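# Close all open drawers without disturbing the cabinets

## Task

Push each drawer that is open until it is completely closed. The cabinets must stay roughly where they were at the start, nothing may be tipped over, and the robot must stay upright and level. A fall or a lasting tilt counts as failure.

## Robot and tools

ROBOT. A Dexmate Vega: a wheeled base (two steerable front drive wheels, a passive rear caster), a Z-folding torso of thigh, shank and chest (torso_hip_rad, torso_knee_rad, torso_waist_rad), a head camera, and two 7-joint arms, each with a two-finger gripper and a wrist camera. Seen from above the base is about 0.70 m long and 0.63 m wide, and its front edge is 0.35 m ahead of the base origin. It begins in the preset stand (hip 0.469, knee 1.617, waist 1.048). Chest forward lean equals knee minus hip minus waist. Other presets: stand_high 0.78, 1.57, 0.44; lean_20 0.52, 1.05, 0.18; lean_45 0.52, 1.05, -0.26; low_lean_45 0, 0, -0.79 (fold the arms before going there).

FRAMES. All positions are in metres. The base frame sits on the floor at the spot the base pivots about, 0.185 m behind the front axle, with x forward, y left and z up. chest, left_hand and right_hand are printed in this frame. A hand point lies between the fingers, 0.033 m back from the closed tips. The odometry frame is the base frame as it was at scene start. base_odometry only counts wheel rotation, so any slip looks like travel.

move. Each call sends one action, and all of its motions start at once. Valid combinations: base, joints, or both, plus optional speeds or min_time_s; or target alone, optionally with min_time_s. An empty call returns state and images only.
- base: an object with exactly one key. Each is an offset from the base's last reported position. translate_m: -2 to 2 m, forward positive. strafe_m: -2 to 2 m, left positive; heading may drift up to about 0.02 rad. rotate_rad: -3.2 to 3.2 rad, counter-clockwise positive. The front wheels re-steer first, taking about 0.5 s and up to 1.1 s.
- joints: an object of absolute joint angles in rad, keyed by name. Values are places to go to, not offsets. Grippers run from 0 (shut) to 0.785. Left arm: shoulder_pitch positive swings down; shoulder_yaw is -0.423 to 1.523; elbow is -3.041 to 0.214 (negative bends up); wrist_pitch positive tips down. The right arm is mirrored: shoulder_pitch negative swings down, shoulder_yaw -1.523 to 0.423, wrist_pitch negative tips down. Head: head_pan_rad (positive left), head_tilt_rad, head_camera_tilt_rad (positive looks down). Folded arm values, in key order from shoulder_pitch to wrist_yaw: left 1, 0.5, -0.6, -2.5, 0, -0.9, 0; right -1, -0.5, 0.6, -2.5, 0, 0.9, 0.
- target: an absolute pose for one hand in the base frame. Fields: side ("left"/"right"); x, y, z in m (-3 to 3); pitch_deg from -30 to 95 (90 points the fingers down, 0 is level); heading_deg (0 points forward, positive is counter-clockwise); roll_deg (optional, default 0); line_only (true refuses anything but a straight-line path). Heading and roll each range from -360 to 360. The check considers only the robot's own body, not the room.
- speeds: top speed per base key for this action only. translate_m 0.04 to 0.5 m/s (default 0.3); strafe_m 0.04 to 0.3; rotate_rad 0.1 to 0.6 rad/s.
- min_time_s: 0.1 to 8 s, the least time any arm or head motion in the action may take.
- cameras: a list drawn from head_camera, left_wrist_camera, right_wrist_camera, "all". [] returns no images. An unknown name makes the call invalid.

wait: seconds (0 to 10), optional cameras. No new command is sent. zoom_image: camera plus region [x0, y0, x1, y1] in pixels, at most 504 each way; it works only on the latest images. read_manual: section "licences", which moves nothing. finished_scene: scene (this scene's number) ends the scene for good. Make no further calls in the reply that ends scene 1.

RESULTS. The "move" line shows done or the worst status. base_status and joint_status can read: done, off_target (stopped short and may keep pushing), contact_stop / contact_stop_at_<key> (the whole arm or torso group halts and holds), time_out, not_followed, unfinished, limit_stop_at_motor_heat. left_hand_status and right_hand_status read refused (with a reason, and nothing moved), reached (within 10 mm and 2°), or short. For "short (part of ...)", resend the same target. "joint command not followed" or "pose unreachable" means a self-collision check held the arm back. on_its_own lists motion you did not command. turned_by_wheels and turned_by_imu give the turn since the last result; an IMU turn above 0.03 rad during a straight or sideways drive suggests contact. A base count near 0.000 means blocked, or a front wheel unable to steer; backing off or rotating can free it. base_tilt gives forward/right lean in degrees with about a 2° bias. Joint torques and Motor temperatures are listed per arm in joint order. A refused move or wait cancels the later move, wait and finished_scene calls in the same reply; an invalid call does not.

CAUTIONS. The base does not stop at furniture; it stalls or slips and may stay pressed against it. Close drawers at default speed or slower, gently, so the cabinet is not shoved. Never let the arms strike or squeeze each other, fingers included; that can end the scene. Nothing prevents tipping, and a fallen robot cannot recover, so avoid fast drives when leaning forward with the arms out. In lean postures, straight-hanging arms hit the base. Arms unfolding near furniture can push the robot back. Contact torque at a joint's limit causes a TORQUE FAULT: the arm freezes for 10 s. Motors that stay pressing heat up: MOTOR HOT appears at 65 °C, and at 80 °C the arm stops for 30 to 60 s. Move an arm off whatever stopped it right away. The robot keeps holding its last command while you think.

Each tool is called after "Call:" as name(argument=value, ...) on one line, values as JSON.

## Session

Call:
move(joints={"head_pan_rad": 0.9, "head_tilt_rad": -0.1, "head_camera_tilt_rad": 0.3}, cameras=["head_camera"])

Call:
move(joints={"head_pan_rad": 2.6}, cameras=["head_camera"])

Call:
move(joints={"head_pan_rad": -2.6}, cameras=["head_camera"])

Call:
move(joints={"head_pan_rad": -0.9}, cameras=["head_camera"])

Scene clock: 1.27 s.
Joint torques (N m): left_arm=[5.27 -1.37 -0.38 -4.57 -0.17 -1.16 0.11] | right_arm=[-2.51 0.23 -0.7 -4.02 0.02 2.04 0.17]
Motor temperatures (°C): left_arm=[27 30 30 30 34 38 35] | right_arm=[29 28 29 31 34 34 35]
move: done
base_odometry: x=+0.000 y=+0.000 heading=+0.000
turned_by_wheels: +0.000
turned_by_imu: +0.000
base_tilt: forward=+0.7 right=+0.0
base_status: not commanded
joint_positions: torso_hip_rad=+0.469 torso_knee_rad=+1.617 torso_waist_rad=+1.048 left_shoulder_pitch_rad=+2.211 left_shoulder_yaw_rad=-0.012 left_upper_arm_roll_rad=-0.018 left_elbow_rad=-1.096 left_forearm_roll_rad=+0.000 left_wrist_pitch_rad=-0.486 left_wrist_yaw_rad=+0.003 left_gripper_rad=+0.005 right_shoulder_pitch_rad=-2.205 right_shoulder_yaw_rad=+0.017 right_upper_arm_roll_rad=+0.000 right_elbow_rad=-1.113 right_forearm_roll_rad=+0.002 right_wrist_pitch_rad=+0.507 right_wrist_yaw_rad=+0.015 right_gripper_rad=+0.005 head_pan_rad=+0.900 head_tilt_rad=-0.100 head_camera_tilt_rad=+0.300
joint_status: all done
chest: x=-0.0111 y=+0.0000 z=+1.4155 quat_wxyz=(+0.999, +0.000, +0.050, +0.000) (m; base frame)
left_hand: x=+0.1612 y=+0.2371 z=+0.6182 quat_wxyz=(+0.408, -0.010, +0.913, +0.007) pitch_deg=+41.8 heading_deg=+1.6 roll_deg=+0.4 back=up (m; base frame)
right_hand: x=+0.1801 y=-0.2179 z=+0.6316 quat_wxyz=(+0.429, +0.006, +0.903, +0.010) pitch_deg=+39.2 heading_deg=+1.0 roll_deg=+1.7 back=up (m; base frame)
pictures: head_camera
Images, in order (width x height): head_camera 896x560.

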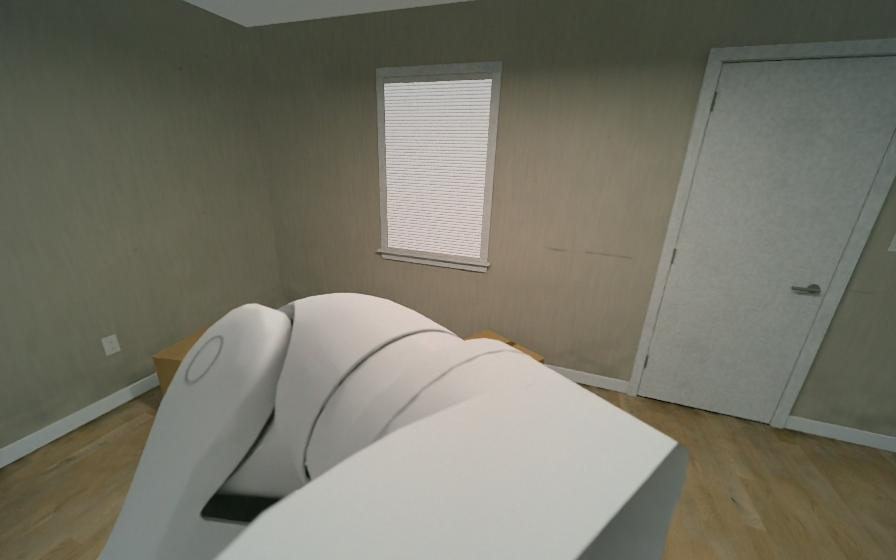

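Scene clock: 3.07 s.
Joint torques (N m): left_arm=[6.66 -2.18 1.95 -3.99 -0.29 -2.29 -0.17] | right_arm=[-2.91 0.6 -0.76 -3.87 0.02 1.9 0.14]
move: done
base_odometry: x=+0.000 y=+0.000 heading=+0.000
turned_by_wheels: +0.000
turned_by_imu: +0.000
base_tilt: forward=+0.7 right=-0.1
base_status: not commanded
joint_positions: torso_hip_rad=+0.469 torso_knee_rad=+1.617 torso_waist_rad=+1.048 left_shoulder_pitch_rad=+2.211 left_shoulder_yaw_rad=-0.012 left_upper_arm_roll_rad=-0.018 left_elbow_rad=-1.096 left_forearm_roll_rad=+0.000 left_wrist_pitch_rad=-0.486 left_wrist_yaw_rad=+0.003 left_gripper_rad=+0.005 right_shoulder_pitch_rad=-2.205 right_shoulder_yaw_rad=+0.017 right_upper_arm_roll_rad=+0.000 right_elbow_rad=-1.113 right_forearm_roll_rad=+0.002 right_wrist_pitch_rad=+0.507 right_wrist_yaw_rad=+0.015 right_gripper_rad=+0.005 head_pan_rad=+2.600 head_tilt_rad=-0.100 head_camera_tilt_rad=+0.300
joint_status: all done
chest: x=-0.0111 y=+0.0000 z=+1.4155 quat_wxyz=(+0.999, +0.000, +0.050, +0.000) (m; base frame)
left_hand: x=+0.1612 y=+0.2371 z=+0.6182 quat_wxyz=(+0.408, -0.010, +0.913, +0.007) pitch_deg=+41.8 heading_deg=+1.6 roll_deg=+0.4 back=up (m; base frame)
right_hand: x=+0.1801 y=-0.2179 z=+0.6316 quat_wxyz=(+0.429, +0.006, +0.903, +0.010) pitch_deg=+39.2 heading_deg=+1.0 roll_deg=+1.7 back=up (m; base frame)
pictures: head_camera
Images, in order (width x height): head_camera 896x560.

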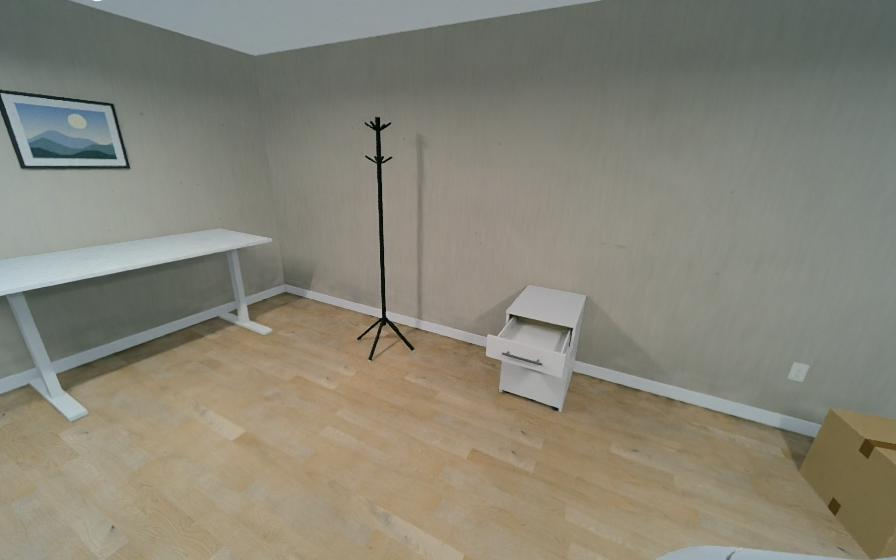

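Scene clock: 7.20 s.
Joint torques (N m): left_arm=[6.08 0.9 1.4 -4.31 0.78 -1.44 -0.52] | right_arm=[-2.58 1.24 -0.72 -4.07 -0.03 1.46 0.18]
move: done
base_odometry: x=+0.000 y=+0.000 heading=+0.000
turned_by_wheels: +0.000
turned_by_imu: +0.001
base_tilt: forward=+0.6 right=-0.1
base_status: not commanded
joint_positions: torso_hip_rad=+0.469 torso_knee_rad=+1.617 torso_waist_rad=+1.048 left_shoulder_pitch_rad=+2.211 left_shoulder_yaw_rad=-0.012 left_upper_arm_roll_rad=-0.018 left_elbow_rad=-1.096 left_forearm_roll_rad=+0.000 left_wrist_pitch_rad=-0.486 left_wrist_yaw_rad=+0.003 left_gripper_rad=+0.005 right_shoulder_pitch_rad=-2.205 right_shoulder_yaw_rad=+0.017 right_upper_arm_roll_rad=+0.000 right_elbow_rad=-1.113 right_forearm_roll_rad=+0.002 right_wrist_pitch_rad=+0.507 right_wrist_yaw_rad=+0.015 right_gripper_rad=+0.005 head_pan_rad=-2.600 head_tilt_rad=-0.100 head_camera_tilt_rad=+0.300
joint_status: all done
chest: x=-0.0111 y=+0.0000 z=+1.4155 quat_wxyz=(+0.999, +0.000, +0.050, +0.000) (m; base frame)
left_hand: x=+0.1612 y=+0.2371 z=+0.6182 quat_wxyz=(+0.408, -0.010, +0.913, +0.007) pitch_deg=+41.8 heading_deg=+1.6 roll_deg=+0.4 back=up (m; base frame)
right_hand: x=+0.1801 y=-0.2179 z=+0.6316 quat_wxyz=(+0.429, +0.006, +0.903, +0.010) pitch_deg=+39.2 heading_deg=+1.0 roll_deg=+1.7 back=up (m; base frame)
pictures: head_camera
Images, in order (width x height): head_camera 896x560.

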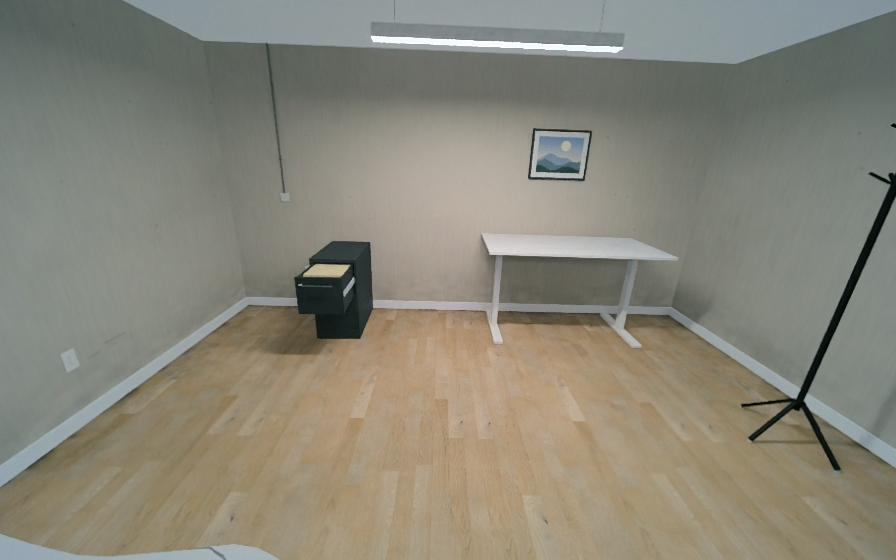

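Scene clock: 9.00 s.
Joint torques (N m): left_arm=[4.82 -1.09 -0.07 -5.58 0.18 -0.91 0.18] | right_arm=[-4.08 1.48 -0.85 -4.65 0.03 2.16 0.14]
move: done
base_odometry: x=+0.000 y=+0.000 heading=+0.000
turned_by_wheels: +0.000
turned_by_imu: +0.000
base_tilt: forward=+0.7 right=-0.1
base_status: not commanded
joint_positions: torso_hip_rad=+0.469 torso_knee_rad=+1.617 torso_waist_rad=+1.048 left_shoulder_pitch_rad=+2.211 left_shoulder_yaw_rad=-0.012 left_upper_arm_roll_rad=-0.018 left_elbow_rad=-1.096 left_forearm_roll_rad=+0.000 left_wrist_pitch_rad=-0.486 left_wrist_yaw_rad=+0.003 left_gripper_rad=+0.005 right_shoulder_pitch_rad=-2.205 right_shoulder_yaw_rad=+0.017 right_upper_arm_roll_rad=+0.000 right_elbow_rad=-1.113 right_forearm_roll_rad=+0.002 right_wrist_pitch_rad=+0.507 right_wrist_yaw_rad=+0.015 right_gripper_rad=+0.005 head_pan_rad=-0.900 head_tilt_rad=-0.100 head_camera_tilt_rad=+0.300
joint_status: all done
chest: x=-0.0111 y=+0.0000 z=+1.4155 quat_wxyz=(+0.999, +0.000, +0.050, +0.000) (m; base frame)
left_hand: x=+0.1612 y=+0.2371 z=+0.6182 quat_wxyz=(+0.408, -0.010, +0.913, +0.007) pitch_deg=+41.8 heading_deg=+1.6 roll_deg=+0.4 back=up (m; base frame)
right_hand: x=+0.1801 y=-0.2179 z=+0.6316 quat_wxyz=(+0.429, +0.006, +0.903, +0.010) pitch_deg=+39.2 heading_deg=+1.0 roll_deg=+1.7 back=up (m; base frame)
pictures: head_camera
Images, in order (width x height): head_camera 896x560.

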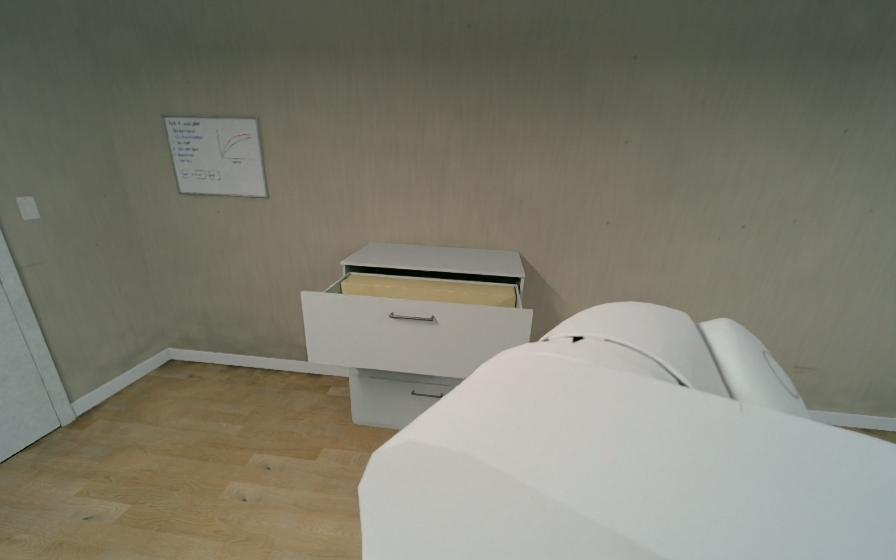

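Call:
move(base={"rotate_rad": -1.039}, joints={"torso_hip_rad": 0.0, "torso_knee_rad": 0.5, "torso_waist_rad": -0.3, "left_shoulder_pitch_rad": 1.319, "left_elbow_rad": -2.582, "left_wrist_pitch_rad": 0.463, "right_shoulder_pitch_rad": -1.319, "right_elbow_rad": -2.582, "right_wrist_pitch_rad": -0.463, "head_pan_rad": 0.0, "head_tilt_rad": -0.8, "head_camera_tilt_rad": 0.35})

Call:
move(base={"strafe_m": 0.176}, cameras=["head_camera"])

Scene clock: 50.70 s.
Joint torques (N m): left_arm=[-4.73 -2.36 0.82 -13.75 0.01 -2.05 0.23] | right_arm=[11.55 1.34 -0.98 -12.13 0 1.7 0.2]
move: done
base_odometry: x=+0.001 y=+0.000 heading=-1.041
turned_by_wheels: -1.041
turned_by_imu: -1.019
base_tilt: forward=+0.7 right=-0.1
base_status: done
joint_positions: torso_hip_rad=+0.000 torso_knee_rad=+0.500 torso_waist_rad=-0.300 left_shoulder_pitch_rad=+1.323 left_shoulder_yaw_rad=-0.012 left_upper_arm_roll_rad=-0.018 left_elbow_rad=-2.576 left_forearm_roll_rad=+0.000 left_wrist_pitch_rad=+0.459 left_wrist_yaw_rad=+0.003 left_gripper_rad=+0.005 right_shoulder_pitch_rad=-1.323 right_shoulder_yaw_rad=+0.017 right_upper_arm_roll_rad=+0.000 right_elbow_rad=-2.576 right_forearm_roll_rad=+0.002 right_wrist_pitch_rad=-0.459 right_wrist_yaw_rad=+0.015 right_gripper_rad=+0.005 head_pan_rad=+0.000 head_tilt_rad=-0.800 head_camera_tilt_rad=+0.350
joint_status: all done
chest: x=+0.1288 y=+0.0000 z=+1.0185 quat_wxyz=(+0.921, +0.000, +0.389, +0.000) (m; base frame)
left_hand: x=+0.6563 y=+0.2419 z=+0.7951 quat_wxyz=(+0.705, -0.009, +0.709, +0.008) pitch_deg=+0.4 heading_deg=+1.4 roll_deg=+0.0 back=up (m; base frame)
right_hand: x=+0.6564 y=-0.2266 z=+0.7955 quat_wxyz=(+0.705, +0.004, +0.709, +0.008) pitch_deg=+0.3 heading_deg=+0.4 roll_deg=+1.0 back=up (m; base frame)
pictures: none

Scene clock: 53.37 s.
Joint torques (N m): left_arm=[-5.32 0.7 0.32 -14.25 -0.49 -1.72 0] | right_arm=[9.68 0.2 -0.8 -12.35 0.01 2.43 0.22]
move: done
base_odometry: x=+0.152 y=+0.090 heading=-1.038
turned_by_wheels: +0.003
turned_by_imu: +0.002
base_tilt: forward=+0.7 right=-0.1
base_status: done
joint_positions: torso_hip_rad=+0.000 torso_knee_rad=+0.500 torso_waist_rad=-0.300 left_shoulder_pitch_rad=+1.319 left_shoulder_yaw_rad=-0.012 left_upper_arm_roll_rad=-0.018 left_elbow_rad=-2.582 left_forearm_roll_rad=+0.000 left_wrist_pitch_rad=+0.463 left_wrist_yaw_rad=+0.003 left_gripper_rad=+0.005 right_shoulder_pitch_rad=-1.319 right_shoulder_yaw_rad=+0.017 right_upper_arm_roll_rad=+0.000 right_elbow_rad=-2.582 right_forearm_roll_rad=+0.002 right_wrist_pitch_rad=-0.463 right_wrist_yaw_rad=+0.015 right_gripper_rad=+0.005 head_pan_rad=+0.000 head_tilt_rad=-0.800 head_camera_tilt_rad=+0.350
joint_status: not commanded
chest: x=+0.1288 y=+0.0000 z=+1.0185 quat_wxyz=(+0.921, +0.000, +0.389, +0.000) (m; base frame)
left_hand: x=+0.6566 y=+0.2419 z=+0.7993 quat_wxyz=(+0.707, -0.009, +0.707, +0.008) pitch_deg=+0.1 heading_deg=+1.4 roll_deg=+0.0 back=up (m; base frame)
right_hand: x=+0.6568 y=-0.2266 z=+0.7992 quat_wxyz=(+0.707, +0.004, +0.707, +0.008) pitch_deg=+0.1 heading_deg=+0.4 roll_deg=+1.0 back=up (m; base frame)
pictures: head_camera
Images, in order (width x height): head_camera 896x560.

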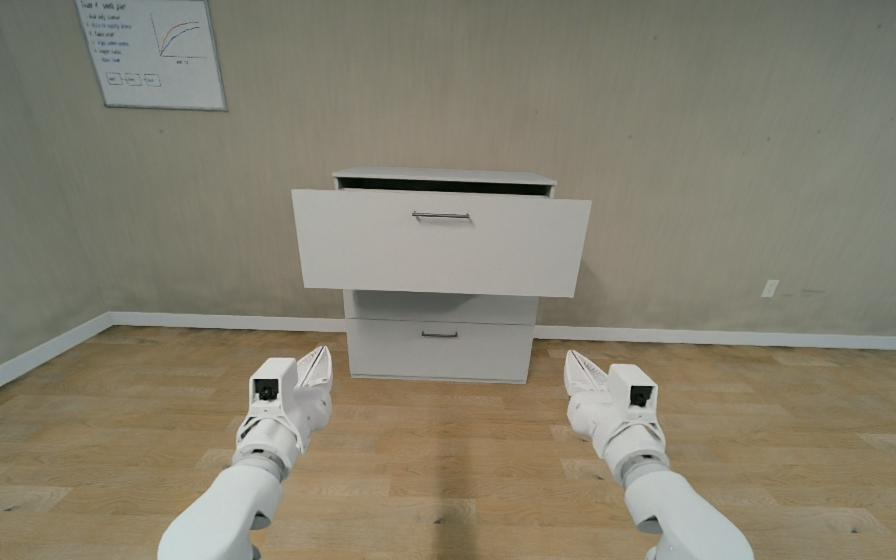

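Call:
move(base={"translate_m": 0.5}, speeds={"translate_m": 0.4})

Call:
move(base={"translate_m": 0.385}, speeds={"translate_m": 0.16}, cameras=["head_camera", "left_wrist_camera", "right_wrist_camera"])

Scene clock: 66.27 s.
Joint torques (N m): left_arm=[-5.81 1.39 0.37 -14.85 0.64 -2.21 0.1] | right_arm=[9.34 1.16 -0.71 -11.97 0.01 2.48 0.05]
move: done
base_odometry: x=+0.407 y=-0.340 heading=-1.038
turned_by_wheels: +0.000
turned_by_imu: +0.000
base_tilt: forward=+0.7 right=-0.1
base_status: done
joint_positions: torso_hip_rad=+0.000 torso_knee_rad=+0.500 torso_waist_rad=-0.300 left_shoulder_pitch_rad=+1.319 left_shoulder_yaw_rad=-0.012 left_upper_arm_roll_rad=-0.018 left_elbow_rad=-2.582 left_forearm_roll_rad=+0.000 left_wrist_pitch_rad=+0.463 left_wrist_yaw_rad=+0.003 left_gripper_rad=+0.005 right_shoulder_pitch_rad=-1.319 right_shoulder_yaw_rad=+0.017 right_upper_arm_roll_rad=+0.000 right_elbow_rad=-2.582 right_forearm_roll_rad=+0.002 right_wrist_pitch_rad=-0.463 right_wrist_yaw_rad=+0.015 right_gripper_rad=+0.005 head_pan_rad=+0.000 head_tilt_rad=-0.800 head_camera_tilt_rad=+0.350
joint_status: not commanded
chest: x=+0.1288 y=+0.0000 z=+1.0185 quat_wxyz=(+0.921, +0.000, +0.390, +0.000) (m; base frame)
left_hand: x=+0.6567 y=+0.2419 z=+0.7993 quat_wxyz=(+0.707, -0.009, +0.707, +0.008) pitch_deg=+0.1 heading_deg=+1.4 roll_deg=+0.0 back=up (m; base frame)
right_hand: x=+0.6568 y=-0.2266 z=+0.7992 quat_wxyz=(+0.707, +0.004, +0.707, +0.008) pitch_deg=+0.1 heading_deg=+0.4 roll_deg=+1.0 back=up (m; base frame)
pictures: none

Scene clock: 69.73 s.
Joint torques (N m): left_arm=[-5.37 0.81 0.06 -13.58 0.78 -2.42 -0.19] | right_arm=[9.39 1.64 -0.43 -11.05 0.44 2.24 0.45]
move: done
base_odometry: x=+0.604 y=-0.671 heading=-1.039
turned_by_wheels: +0.000
turned_by_imu: +0.000
base_tilt: forward=+0.7 right=-0.1
base_status: done
joint_positions: torso_hip_rad=+0.000 torso_knee_rad=+0.500 torso_waist_rad=-0.300 left_shoulder_pitch_rad=+1.319 left_shoulder_yaw_rad=-0.012 left_upper_arm_roll_rad=-0.018 left_elbow_rad=-2.582 left_forearm_roll_rad=+0.000 left_wrist_pitch_rad=+0.463 left_wrist_yaw_rad=+0.003 left_gripper_rad=+0.005 right_shoulder_pitch_rad=-1.319 right_shoulder_yaw_rad=+0.017 right_upper_arm_roll_rad=+0.000 right_elbow_rad=-2.582 right_forearm_roll_rad=+0.002 right_wrist_pitch_rad=-0.463 right_wrist_yaw_rad=+0.015 right_gripper_rad=+0.005 head_pan_rad=+0.000 head_tilt_rad=-0.800 head_camera_tilt_rad=+0.350
joint_status: not commanded
chest: x=+0.1288 y=+0.0000 z=+1.0185 quat_wxyz=(+0.921, +0.000, +0.389, +0.000) (m; base frame)
left_hand: x=+0.6566 y=+0.2419 z=+0.7993 quat_wxyz=(+0.707, -0.009, +0.707, +0.008) pitch_deg=+0.0 heading_deg=+1.4 roll_deg=+0.0 back=up (m; base frame)
right_hand: x=+0.6568 y=-0.2266 z=+0.7992 quat_wxyz=(+0.707, +0.004, +0.707, +0.008) pitch_deg=+0.1 heading_deg=+0.4 roll_deg=+1.0 back=up (m; base frame)
pictures: head_camera, left_wrist_camera, right_wrist_camera
Images, in order (width x height): head_camera 896x560, left_wrist_camera 672x420, right_wrist_camera 672x420.

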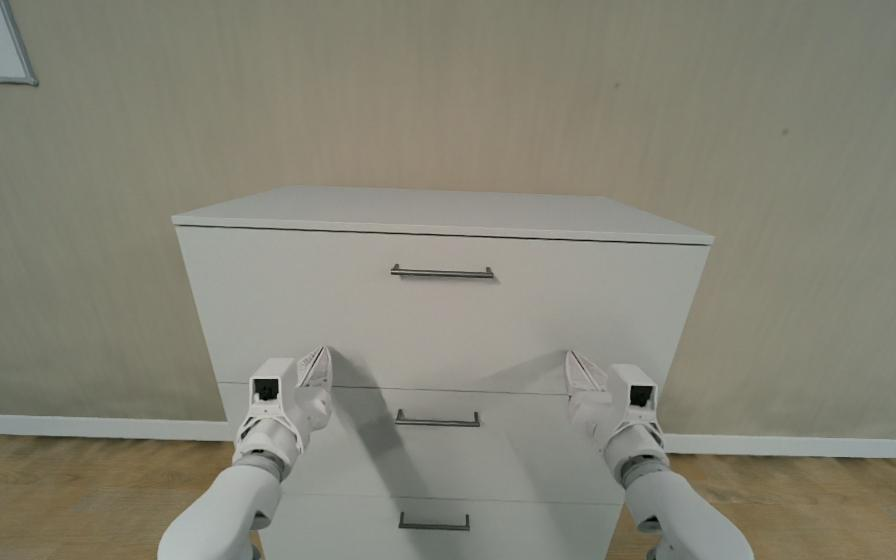

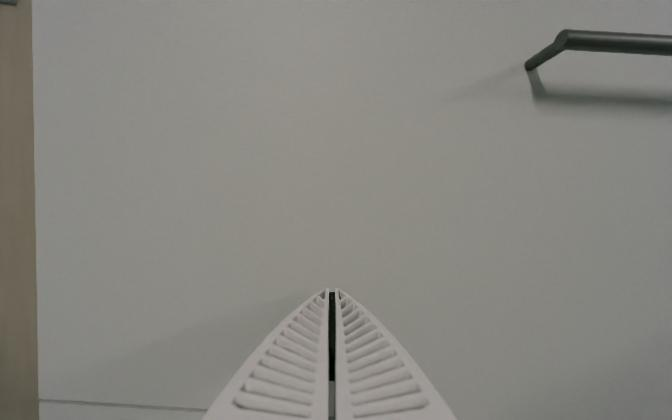

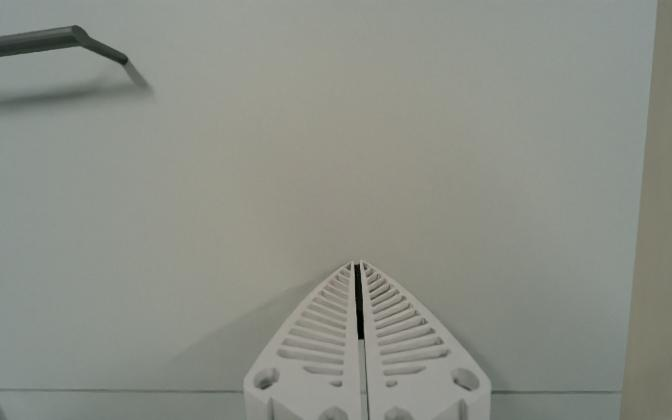

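Call:
move(base={"translate_m": 0.013}, speeds={"translate_m": 0.06})

Call:
move(base={"translate_m": -0.4}, speeds={"translate_m": 0.5}, cameras=["head_camera"])

Call:
move(base={"rotate_rad": -1.569}, joints={"left_shoulder_pitch_rad": 1.345, "left_elbow_rad": -2.008, "left_wrist_pitch_rad": 0.213, "right_shoulder_pitch_rad": -1.345, "right_elbow_rad": -2.008, "right_wrist_pitch_rad": -0.213})

Call:
move(base={"translate_m": 1.6}, speeds={"translate_m": 0.5}, cameras=["head_camera"])

Scene clock: 91.43 s.
Joint torques (N m): left_arm=[-2.76 -1.22 0.27 -12.66 -0.13 -1.67 0.27] | right_arm=[9.88 0.11 -0.8 -8.85 0.24 2.31 -0.02]
move: done
base_odometry: x=+0.611 y=-0.682 heading=-1.040
turned_by_wheels: -0.001
turned_by_imu: -0.001
base_tilt: forward=+0.6 right=-0.1
base_status: done
joint_positions: torso_hip_rad=+0.000 torso_knee_rad=+0.500 torso_waist_rad=-0.300 left_shoulder_pitch_rad=+1.319 left_shoulder_yaw_rad=-0.012 left_upper_arm_roll_rad=-0.018 left_elbow_rad=-2.582 left_forearm_roll_rad=+0.000 left_wrist_pitch_rad=+0.463 left_wrist_yaw_rad=+0.003 left_gripper_rad=+0.005 right_shoulder_pitch_rad=-1.319 right_shoulder_yaw_rad=+0.017 right_upper_arm_roll_rad=+0.000 right_elbow_rad=-2.582 right_forearm_roll_rad=+0.002 right_wrist_pitch_rad=-0.463 right_wrist_yaw_rad=+0.015 right_gripper_rad=+0.005 head_pan_rad=+0.000 head_tilt_rad=-0.800 head_camera_tilt_rad=+0.350
joint_status: not commanded
chest: x=+0.1285 y=+0.0000 z=+1.0185 quat_wxyz=(+0.921, +0.000, +0.389, +0.000) (m; base frame)
left_hand: x=+0.6565 y=+0.2419 z=+0.7996 quat_wxyz=(+0.707, -0.009, +0.707, +0.008) pitch_deg=+0.0 heading_deg=+1.4 roll_deg=+0.0 back=up (m; base frame)
right_hand: x=+0.6566 y=-0.2266 z=+0.7996 quat_wxyz=(+0.707, +0.004, +0.707, +0.008) pitch_deg=+0.0 heading_deg=+0.4 roll_deg=+1.0 back=up (m; base frame)
pictures: none

Scene clock: 94.30 s.
Joint torques (N m): left_arm=[-4.39 -2 -1.09 -13 0.86 -1.76 -0.22] | right_arm=[9.48 1.07 -1.01 -8.6 0.14 2.44 -0.11]
move: done
base_odometry: x=+0.407 y=-0.338 heading=-1.040
turned_by_wheels: -0.001
turned_by_imu: +0.000
base_tilt: forward=+0.7 right=-0.1
base_status: done
joint_positions: torso_hip_rad=+0.000 torso_knee_rad=+0.500 torso_waist_rad=-0.300 left_shoulder_pitch_rad=+1.319 left_shoulder_yaw_rad=-0.012 left_upper_arm_roll_rad=-0.018 left_elbow_rad=-2.582 left_forearm_roll_rad=+0.000 left_wrist_pitch_rad=+0.463 left_wrist_yaw_rad=+0.003 left_gripper_rad=+0.005 right_shoulder_pitch_rad=-1.319 right_shoulder_yaw_rad=+0.017 right_upper_arm_roll_rad=+0.000 right_elbow_rad=-2.582 right_forearm_roll_rad=+0.002 right_wrist_pitch_rad=-0.463 right_wrist_yaw_rad=+0.015 right_gripper_rad=+0.005 head_pan_rad=+0.000 head_tilt_rad=-0.800 head_camera_tilt_rad=+0.350
joint_status: not commanded
chest: x=+0.1288 y=+0.0000 z=+1.0185 quat_wxyz=(+0.921, +0.000, +0.389, +0.000) (m; base frame)
left_hand: x=+0.6566 y=+0.2419 z=+0.7994 quat_wxyz=(+0.707, -0.009, +0.707, +0.008) pitch_deg=+0.0 heading_deg=+1.4 roll_deg=+0.0 back=up (m; base frame)
right_hand: x=+0.6567 y=-0.2266 z=+0.7994 quat_wxyz=(+0.707, +0.004, +0.707, +0.008) pitch_deg=+0.0 heading_deg=+0.4 roll_deg=+1.0 back=up (m; base frame)
pictures: head_camera
Images, in order (width x height): head_camera 896x560.

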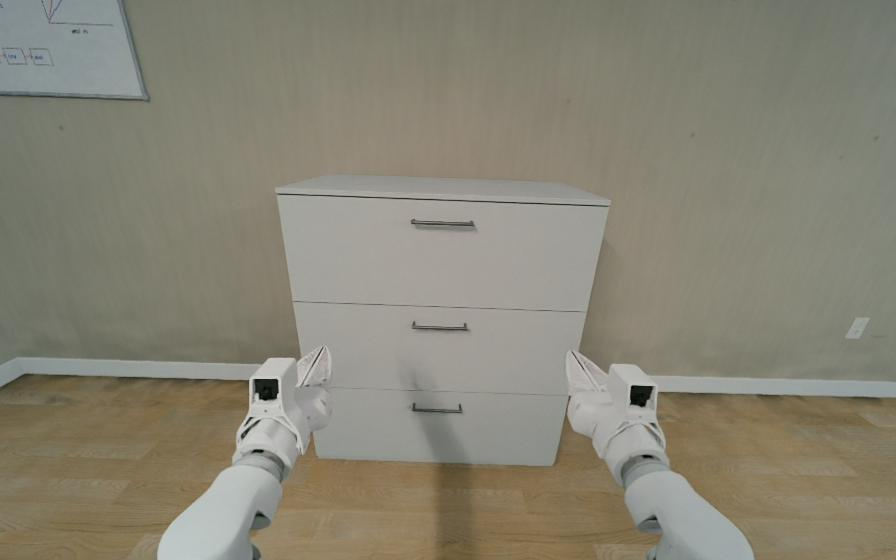

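Scene clock: 98.50 s.
Joint torques (N m): left_arm=[1.51 1.89 2.27 -12.33 -0.23 -3.31 -0.09] | right_arm=[-3.1 0.47 -0.84 -8.15 0.21 2.82 0.09]
move: done
base_odometry: x=+0.408 y=-0.339 heading=-2.612
turned_by_wheels: -1.571
turned_by_imu: -1.541
base_tilt: forward=+0.7 right=-0.1
base_status: done
joint_positions: torso_hip_rad=+0.000 torso_knee_rad=+0.500 torso_waist_rad=-0.300 left_shoulder_pitch_rad=+1.345 left_shoulder_yaw_rad=-0.012 left_upper_arm_roll_rad=-0.018 left_elbow_rad=-2.010 left_forearm_roll_rad=+0.000 left_wrist_pitch_rad=+0.214 left_wrist_yaw_rad=+0.003 left_gripper_rad=+0.005 right_shoulder_pitch_rad=-1.345 right_shoulder_yaw_rad=+0.017 right_upper_arm_roll_rad=+0.000 right_elbow_rad=-2.010 right_forearm_roll_rad=+0.002 right_wrist_pitch_rad=-0.214 right_wrist_yaw_rad=+0.015 right_gripper_rad=+0.005 head_pan_rad=+0.000 head_tilt_rad=-0.800 head_camera_tilt_rad=+0.350
joint_status: all done
chest: x=+0.1288 y=+0.0000 z=+1.0185 quat_wxyz=(+0.921, +0.000, +0.389, +0.000) (m; base frame)
left_hand: x=+0.6285 y=+0.2413 z=+0.5117 quat_wxyz=(+0.573, -0.010, +0.819, +0.007) pitch_deg=+20.0 heading_deg=+1.4 roll_deg=+0.1 back=up (m; base frame)
right_hand: x=+0.6289 y=-0.2225 z=+0.5120 quat_wxyz=(+0.574, +0.005, +0.819, +0.010) pitch_deg=+20.0 heading_deg=+0.7 roll_deg=+1.3 back=up (m; base frame)
pictures: none

Scene clock: 104.10 s.
Joint torques (N m): left_arm=[2.75 1.09 -2.45 -12.08 0.21 -2.14 -0.09] | right_arm=[-1.79 0.53 -0.76 -7.91 0.13 1.99 -0.08]
move: done
base_odometry: x=-0.971 y=-1.151 heading=-2.612
turned_by_wheels: +0.000
turned_by_imu: +0.001
base_tilt: forward=+0.6 right=-0.1
base_status: done
joint_positions: torso_hip_rad=+0.000 torso_knee_rad=+0.500 torso_waist_rad=-0.300 left_shoulder_pitch_rad=+1.345 left_shoulder_yaw_rad=-0.012 left_upper_arm_roll_rad=-0.018 left_elbow_rad=-2.008 left_forearm_roll_rad=+0.000 left_wrist_pitch_rad=+0.213 left_wrist_yaw_rad=+0.003 left_gripper_rad=+0.005 right_shoulder_pitch_rad=-1.345 right_shoulder_yaw_rad=+0.017 right_upper_arm_roll_rad=+0.000 right_elbow_rad=-2.008 right_forearm_roll_rad=+0.002 right_wrist_pitch_rad=-0.213 right_wrist_yaw_rad=+0.015 right_gripper_rad=+0.005 head_pan_rad=+0.000 head_tilt_rad=-0.800 head_camera_tilt_rad=+0.350
joint_status: not commanded
chest: x=+0.1288 y=+0.0000 z=+1.0185 quat_wxyz=(+0.921, +0.000, +0.389, +0.000) (m; base frame)
left_hand: x=+0.6282 y=+0.2413 z=+0.5106 quat_wxyz=(+0.573, -0.010, +0.820, +0.007) pitch_deg=+20.1 heading_deg=+1.4 roll_deg=+0.1 back=up (m; base frame)
right_hand: x=+0.6285 y=-0.2225 z=+0.5110 quat_wxyz=(+0.573, +0.005, +0.819, +0.010) pitch_deg=+20.1 heading_deg=+0.7 roll_deg=+1.3 back=up (m; base frame)
pictures: head_camera
Images, in order (width x height): head_camera 896x560.

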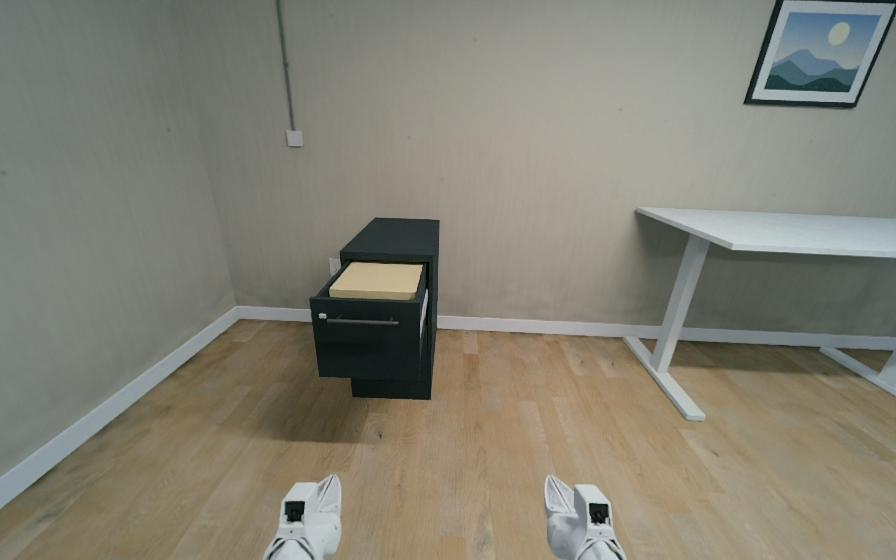

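Call:
move(base={"translate_m": 0.49}, speeds={"translate_m": 0.4})

Call:
move(base={"translate_m": 0.285}, speeds={"translate_m": 0.16}, cameras=["head_camera", "left_wrist_camera"])

Scene clock: 119.03 s.
Joint torques (N m): left_arm=[-4.39 -1.25 -1.41 -14.31 -0.28 -2.96 -0.26] | right_arm=[-2.09 0.21 -0.63 -7.65 0.12 2.12 0.23]
move: done
base_odometry: x=-1.393 y=-1.400 heading=-2.613
turned_by_wheels: +0.000
turned_by_imu: +0.001
base_tilt: forward=+0.6 right=-0.1
base_status: done
joint_positions: torso_hip_rad=+0.000 torso_knee_rad=+0.500 torso_waist_rad=-0.300 left_shoulder_pitch_rad=+1.345 left_shoulder_yaw_rad=-0.012 left_upper_arm_roll_rad=-0.018 left_elbow_rad=-2.008 left_forearm_roll_rad=+0.000 left_wrist_pitch_rad=+0.213 left_wrist_yaw_rad=+0.003 left_gripper_rad=+0.005 right_shoulder_pitch_rad=-1.345 right_shoulder_yaw_rad=+0.017 right_upper_arm_roll_rad=+0.000 right_elbow_rad=-2.008 right_forearm_roll_rad=+0.002 right_wrist_pitch_rad=-0.213 right_wrist_yaw_rad=+0.015 right_gripper_rad=+0.005 head_pan_rad=+0.000 head_tilt_rad=-0.800 head_camera_tilt_rad=+0.350
joint_status: not commanded
chest: x=+0.1288 y=+0.0000 z=+1.0185 quat_wxyz=(+0.921, +0.000, +0.389, +0.000) (m; base frame)
left_hand: x=+0.6280 y=+0.2413 z=+0.5105 quat_wxyz=(+0.573, -0.010, +0.820, +0.007) pitch_deg=+20.1 heading_deg=+1.4 roll_deg=+0.1 back=up (m; base frame)
right_hand: x=+0.6285 y=-0.2225 z=+0.5110 quat_wxyz=(+0.573, +0.005, +0.819, +0.010) pitch_deg=+20.1 heading_deg=+0.7 roll_deg=+1.3 back=up (m; base frame)
pictures: none

Scene clock: 121.87 s.
Joint torques (N m): left_arm=[-5.8 0.29 2.14 -12.55 -0.1 -2.92 -0.08] | right_arm=[-2.19 0.83 -0.95 -8.58 0.08 2.86 0.12]
move: done
base_odometry: x=-1.638 y=-1.545 heading=-2.613
turned_by_wheels: +0.000
turned_by_imu: +0.000
base_tilt: forward=+0.7 right=-0.1
base_status: done
joint_positions: torso_hip_rad=+0.000 torso_knee_rad=+0.500 torso_waist_rad=-0.300 left_shoulder_pitch_rad=+1.345 left_shoulder_yaw_rad=-0.012 left_upper_arm_roll_rad=-0.018 left_elbow_rad=-2.008 left_forearm_roll_rad=+0.000 left_wrist_pitch_rad=+0.213 left_wrist_yaw_rad=+0.003 left_gripper_rad=+0.005 right_shoulder_pitch_rad=-1.345 right_shoulder_yaw_rad=+0.017 right_upper_arm_roll_rad=+0.000 right_elbow_rad=-2.008 right_forearm_roll_rad=+0.002 right_wrist_pitch_rad=-0.213 right_wrist_yaw_rad=+0.015 right_gripper_rad=+0.005 head_pan_rad=+0.000 head_tilt_rad=-0.800 head_camera_tilt_rad=+0.350
joint_status: not commanded
chest: x=+0.1288 y=+0.0000 z=+1.0185 quat_wxyz=(+0.921, +0.000, +0.389, +0.000) (m; base frame)
left_hand: x=+0.6280 y=+0.2413 z=+0.5105 quat_wxyz=(+0.573, -0.010, +0.820, +0.007) pitch_deg=+20.1 heading_deg=+1.4 roll_deg=+0.1 back=up (m; base frame)
right_hand: x=+0.6285 y=-0.2225 z=+0.5110 quat_wxyz=(+0.573, +0.005, +0.819, +0.010) pitch_deg=+20.1 heading_deg=+0.7 roll_deg=+1.3 back=up (m; base frame)
pictures: head_camera, left_wrist_camera
Images, in order (width x height): head_camera 896x560, left_wrist_camera 672x420.

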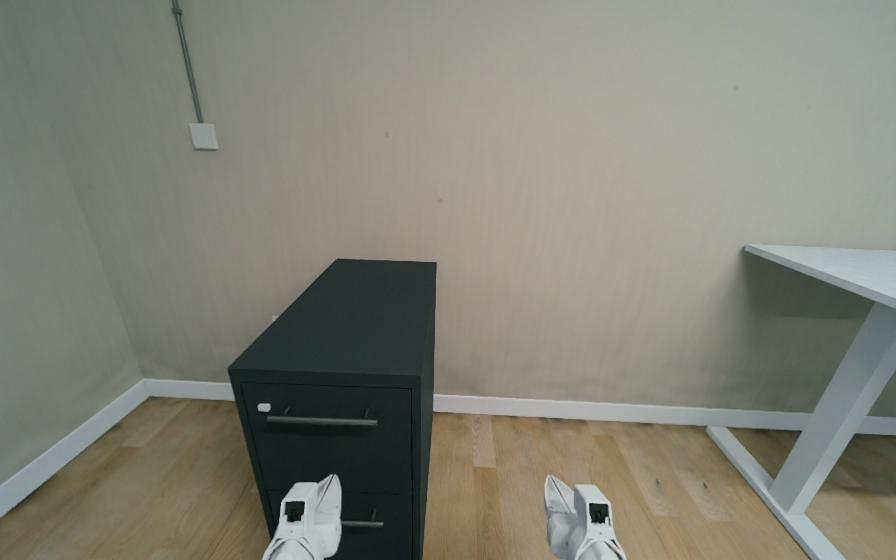

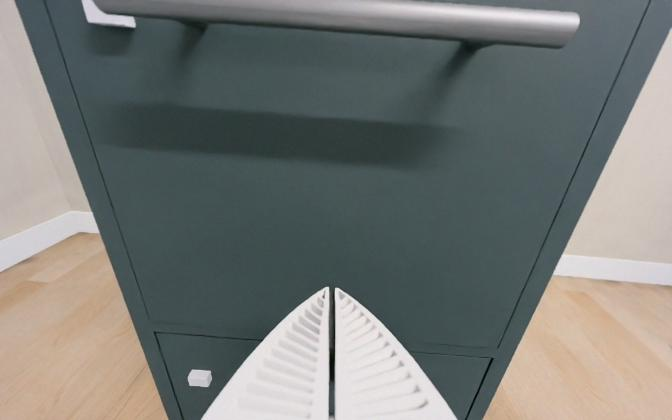

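Call:
move(base={"translate_m": 0.017}, speeds={"translate_m": 0.06})

Call:
move(base={"translate_m": -0.4}, speeds={"translate_m": 0.5}, cameras=["head_camera"])

Call:
move(base={"rotate_rad": -2.505}, joints={"left_shoulder_pitch_rad": 1.425, "left_elbow_rad": -2.163, "left_wrist_pitch_rad": 0.112, "right_shoulder_pitch_rad": -1.425, "right_elbow_rad": -2.163, "right_wrist_pitch_rad": -0.112})

Call:
move(base={"translate_m": 2.0}, speeds={"translate_m": 0.5})

Call:
move(base={"rotate_rad": 0.895}, cameras=["head_camera", "left_wrist_camera"])

Scene clock: 140.83 s.
Joint torques (N m): left_arm=[-5.66 1.09 0.72 -12.85 -0.07 -2.47 -0.28] | right_arm=[-2.46 0.74 -0.76 -7.89 0.09 1.98 0.04]
move: done
base_odometry: x=-1.653 y=-1.553 heading=-2.613
turned_by_wheels: +0.000
turned_by_imu: +0.000
base_tilt: forward=+0.7 right=+0.0
base_status: done
joint_positions: torso_hip_rad=+0.000 torso_knee_rad=+0.500 torso_waist_rad=-0.300 left_shoulder_pitch_rad=+1.345 left_shoulder_yaw_rad=-0.012 left_upper_arm_roll_rad=-0.018 left_elbow_rad=-2.008 left_forearm_roll_rad=+0.000 left_wrist_pitch_rad=+0.213 left_wrist_yaw_rad=+0.003 left_gripper_rad=+0.005 right_shoulder_pitch_rad=-1.345 right_shoulder_yaw_rad=+0.017 right_upper_arm_roll_rad=+0.000 right_elbow_rad=-2.008 right_forearm_roll_rad=+0.002 right_wrist_pitch_rad=-0.213 right_wrist_yaw_rad=+0.015 right_gripper_rad=+0.005 head_pan_rad=+0.000 head_tilt_rad=-0.800 head_camera_tilt_rad=+0.350
joint_status: not commanded
chest: x=+0.1288 y=+0.0000 z=+1.0185 quat_wxyz=(+0.921, +0.000, +0.389, +0.000) (m; base frame)
left_hand: x=+0.6280 y=+0.2413 z=+0.5105 quat_wxyz=(+0.573, -0.010, +0.820, +0.007) pitch_deg=+20.1 heading_deg=+1.4 roll_deg=+0.1 back=up (m; base frame)
right_hand: x=+0.6285 y=-0.2225 z=+0.5110 quat_wxyz=(+0.573, +0.005, +0.819, +0.010) pitch_deg=+20.1 heading_deg=+0.7 roll_deg=+1.3 back=up (m; base frame)
pictures: none

Scene clock: 143.70 s.
Joint torques (N m): left_arm=[-4.3 -0.16 -1.39 -14.11 -0.04 -2.84 -0.21] | right_arm=[-2.28 1.06 -0.84 -7.57 0.06 2.79 0.19]
move: done
base_odometry: x=-1.308 y=-1.351 heading=-2.614
turned_by_wheels: -0.001
turned_by_imu: -0.001
base_tilt: forward=+0.7 right=+0.0
base_status: done
joint_positions: torso_hip_rad=+0.000 torso_knee_rad=+0.500 torso_waist_rad=-0.300 left_shoulder_pitch_rad=+1.345 left_shoulder_yaw_rad=-0.012 left_upper_arm_roll_rad=-0.018 left_elbow_rad=-2.008 left_forearm_roll_rad=+0.000 left_wrist_pitch_rad=+0.213 left_wrist_yaw_rad=+0.003 left_gripper_rad=+0.005 right_shoulder_pitch_rad=-1.345 right_shoulder_yaw_rad=+0.017 right_upper_arm_roll_rad=+0.000 right_elbow_rad=-2.008 right_forearm_roll_rad=+0.002 right_wrist_pitch_rad=-0.213 right_wrist_yaw_rad=+0.015 right_gripper_rad=+0.005 head_pan_rad=+0.000 head_tilt_rad=-0.800 head_camera_tilt_rad=+0.350
joint_status: not commanded
chest: x=+0.1288 y=+0.0000 z=+1.0185 quat_wxyz=(+0.921, +0.000, +0.389, +0.000) (m; base frame)
left_hand: x=+0.6280 y=+0.2413 z=+0.5105 quat_wxyz=(+0.573, -0.010, +0.820, +0.007) pitch_deg=+20.1 heading_deg=+1.4 roll_deg=+0.1 back=up (m; base frame)
right_hand: x=+0.6285 y=-0.2225 z=+0.5110 quat_wxyz=(+0.573, +0.005, +0.819, +0.010) pitch_deg=+20.1 heading_deg=+0.7 roll_deg=+1.3 back=up (m; base frame)
pictures: head_camera
Images, in order (width x height): head_camera 896x560.

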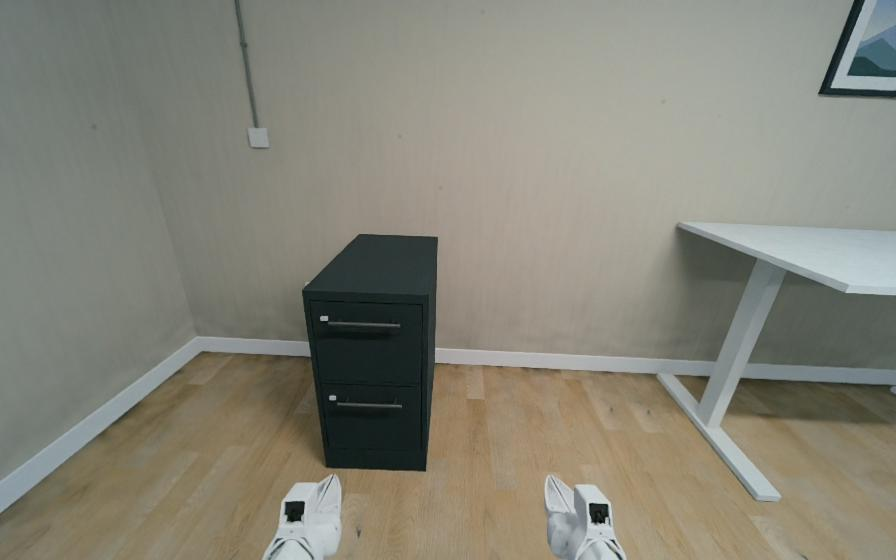

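Scene clock: 149.43 s.
Joint torques (N m): left_arm=[3.19 0.44 1.51 -14.09 -0.21 -1.63 0.01] | right_arm=[-3.58 1.24 -0.84 -12.35 0.04 2.63 0.14]
move: done
base_odometry: x=-1.310 y=-1.351 heading=+1.160
turned_by_wheels: -2.509
turned_by_imu: -2.461
base_tilt: forward=+0.7 right=-0.1
base_status: done
joint_positions: torso_hip_rad=+0.000 torso_knee_rad=+0.500 torso_waist_rad=-0.300 left_shoulder_pitch_rad=+1.425 left_shoulder_yaw_rad=-0.012 left_upper_arm_roll_rad=-0.018 left_elbow_rad=-2.163 left_forearm_roll_rad=+0.000 left_wrist_pitch_rad=+0.112 left_wrist_yaw_rad=+0.003 left_gripper_rad=+0.005 right_shoulder_pitch_rad=-1.425 right_shoulder_yaw_rad=+0.017 right_upper_arm_roll_rad=+0.000 right_elbow_rad=-2.163 right_forearm_roll_rad=+0.002 right_wrist_pitch_rad=-0.112 right_wrist_yaw_rad=+0.015 right_gripper_rad=+0.005 head_pan_rad=+0.000 head_tilt_rad=-0.800 head_camera_tilt_rad=+0.350
joint_status: all done
chest: x=+0.1288 y=+0.0000 z=+1.0185 quat_wxyz=(+0.921, +0.000, +0.389, +0.000) (m; base frame)
left_hand: x=+0.6269 y=+0.2420 z=+0.6056 quat_wxyz=(+0.643, -0.009, +0.766, +0.009) pitch_deg=+10.0 heading_deg=+1.4 roll_deg=+0.1 back=up (m; base frame)
right_hand: x=+0.6272 y=-0.2249 z=+0.6057 quat_wxyz=(+0.643, +0.004, +0.766, +0.008) pitch_deg=+10.0 heading_deg=+0.4 roll_deg=+1.1 back=up (m; base frame)
pictures: none

Scene clock: 155.83 s.
Joint torques (N m): left_arm=[0.26 -0.61 -0.54 -14.47 -0.14 -1.59 0.48] | right_arm=[-2.81 0.79 -0.64 -12.37 0.03 2.57 0.07]
move: done
base_odometry: x=-0.517 y=+0.485 heading=+1.160
turned_by_wheels: +0.000
turned_by_imu: +0.001
base_tilt: forward=+0.7 right=-0.1
base_status: done
joint_positions: torso_hip_rad=+0.000 torso_knee_rad=+0.500 torso_waist_rad=-0.300 left_shoulder_pitch_rad=+1.425 left_shoulder_yaw_rad=-0.012 left_upper_arm_roll_rad=-0.018 left_elbow_rad=-2.163 left_forearm_roll_rad=+0.000 left_wrist_pitch_rad=+0.112 left_wrist_yaw_rad=+0.003 left_gripper_rad=+0.005 right_shoulder_pitch_rad=-1.425 right_shoulder_yaw_rad=+0.017 right_upper_arm_roll_rad=+0.000 right_elbow_rad=-2.163 right_forearm_roll_rad=+0.002 right_wrist_pitch_rad=-0.112 right_wrist_yaw_rad=+0.015 right_gripper_rad=+0.005 head_pan_rad=+0.000 head_tilt_rad=-0.800 head_camera_tilt_rad=+0.350
joint_status: not commanded
chest: x=+0.1288 y=+0.0000 z=+1.0185 quat_wxyz=(+0.921, +0.000, +0.389, +0.000) (m; base frame)
left_hand: x=+0.6269 y=+0.2420 z=+0.6056 quat_wxyz=(+0.643, -0.009, +0.766, +0.009) pitch_deg=+10.0 heading_deg=+1.4 roll_deg=+0.1 back=up (m; base frame)
right_hand: x=+0.6272 y=-0.2249 z=+0.6057 quat_wxyz=(+0.643, +0.004, +0.766, +0.008) pitch_deg=+10.0 heading_deg=+0.4 roll_deg=+1.1 back=up (m; base frame)
pictures: none

Scene clock: 158.93 s.
Joint torques (N m): left_arm=[1.73 2.18 -0.33 -12.85 0.48 -2.78 -0.02] | right_arm=[-2.11 1.04 -0.96 -12.32 0.06 1.97 0.23]
move: done
base_odometry: x=-0.516 y=+0.485 heading=+2.056
turned_by_wheels: +0.896
turned_by_imu: +0.878
base_tilt: forward=+0.6 right=+0.0
base_status: done
joint_positions: torso_hip_rad=+0.000 torso_knee_rad=+0.500 torso_waist_rad=-0.300 left_shoulder_pitch_rad=+1.425 left_shoulder_yaw_rad=-0.012 left_upper_arm_roll_rad=-0.018 left_elbow_rad=-2.163 left_forearm_roll_rad=+0.000 left_wrist_pitch_rad=+0.112 left_wrist_yaw_rad=+0.003 left_gripper_rad=+0.005 right_shoulder_pitch_rad=-1.425 right_shoulder_yaw_rad=+0.017 right_upper_arm_roll_rad=+0.000 right_elbow_rad=-2.163 right_forearm_roll_rad=+0.002 right_wrist_pitch_rad=-0.112 right_wrist_yaw_rad=+0.015 right_gripper_rad=+0.005 head_pan_rad=+0.000 head_tilt_rad=-0.800 head_camera_tilt_rad=+0.350
joint_status: not commanded
chest: x=+0.1288 y=+0.0000 z=+1.0185 quat_wxyz=(+0.921, +0.000, +0.389, +0.000) (m; base frame)
left_hand: x=+0.6269 y=+0.2420 z=+0.6056 quat_wxyz=(+0.643, -0.009, +0.766, +0.009) pitch_deg=+10.0 heading_deg=+1.4 roll_deg=+0.1 back=up (m; base frame)
right_hand: x=+0.6272 y=-0.2249 z=+0.6057 quat_wxyz=(+0.643, +0.004, +0.766, +0.008) pitch_deg=+10.0 heading_deg=+0.4 roll_deg=+1.1 back=up (m; base frame)
pictures: head_camera, left_wrist_camera
Images, in order (width x height): head_camera 896x560, left_wrist_camera 672x420.

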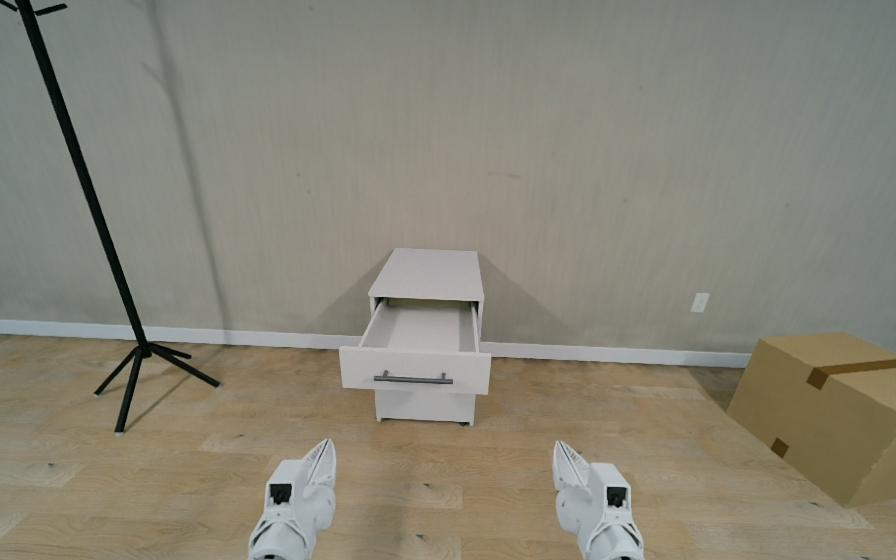

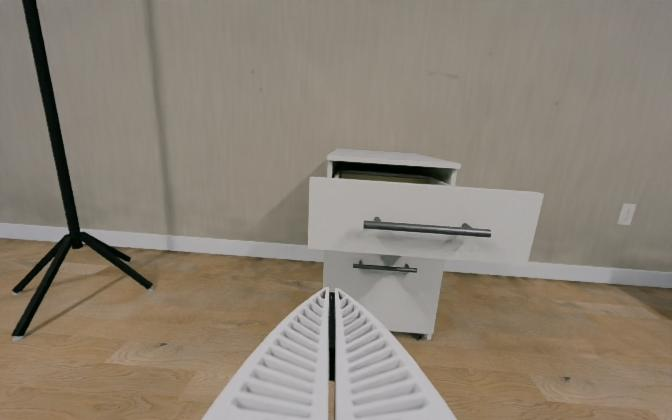

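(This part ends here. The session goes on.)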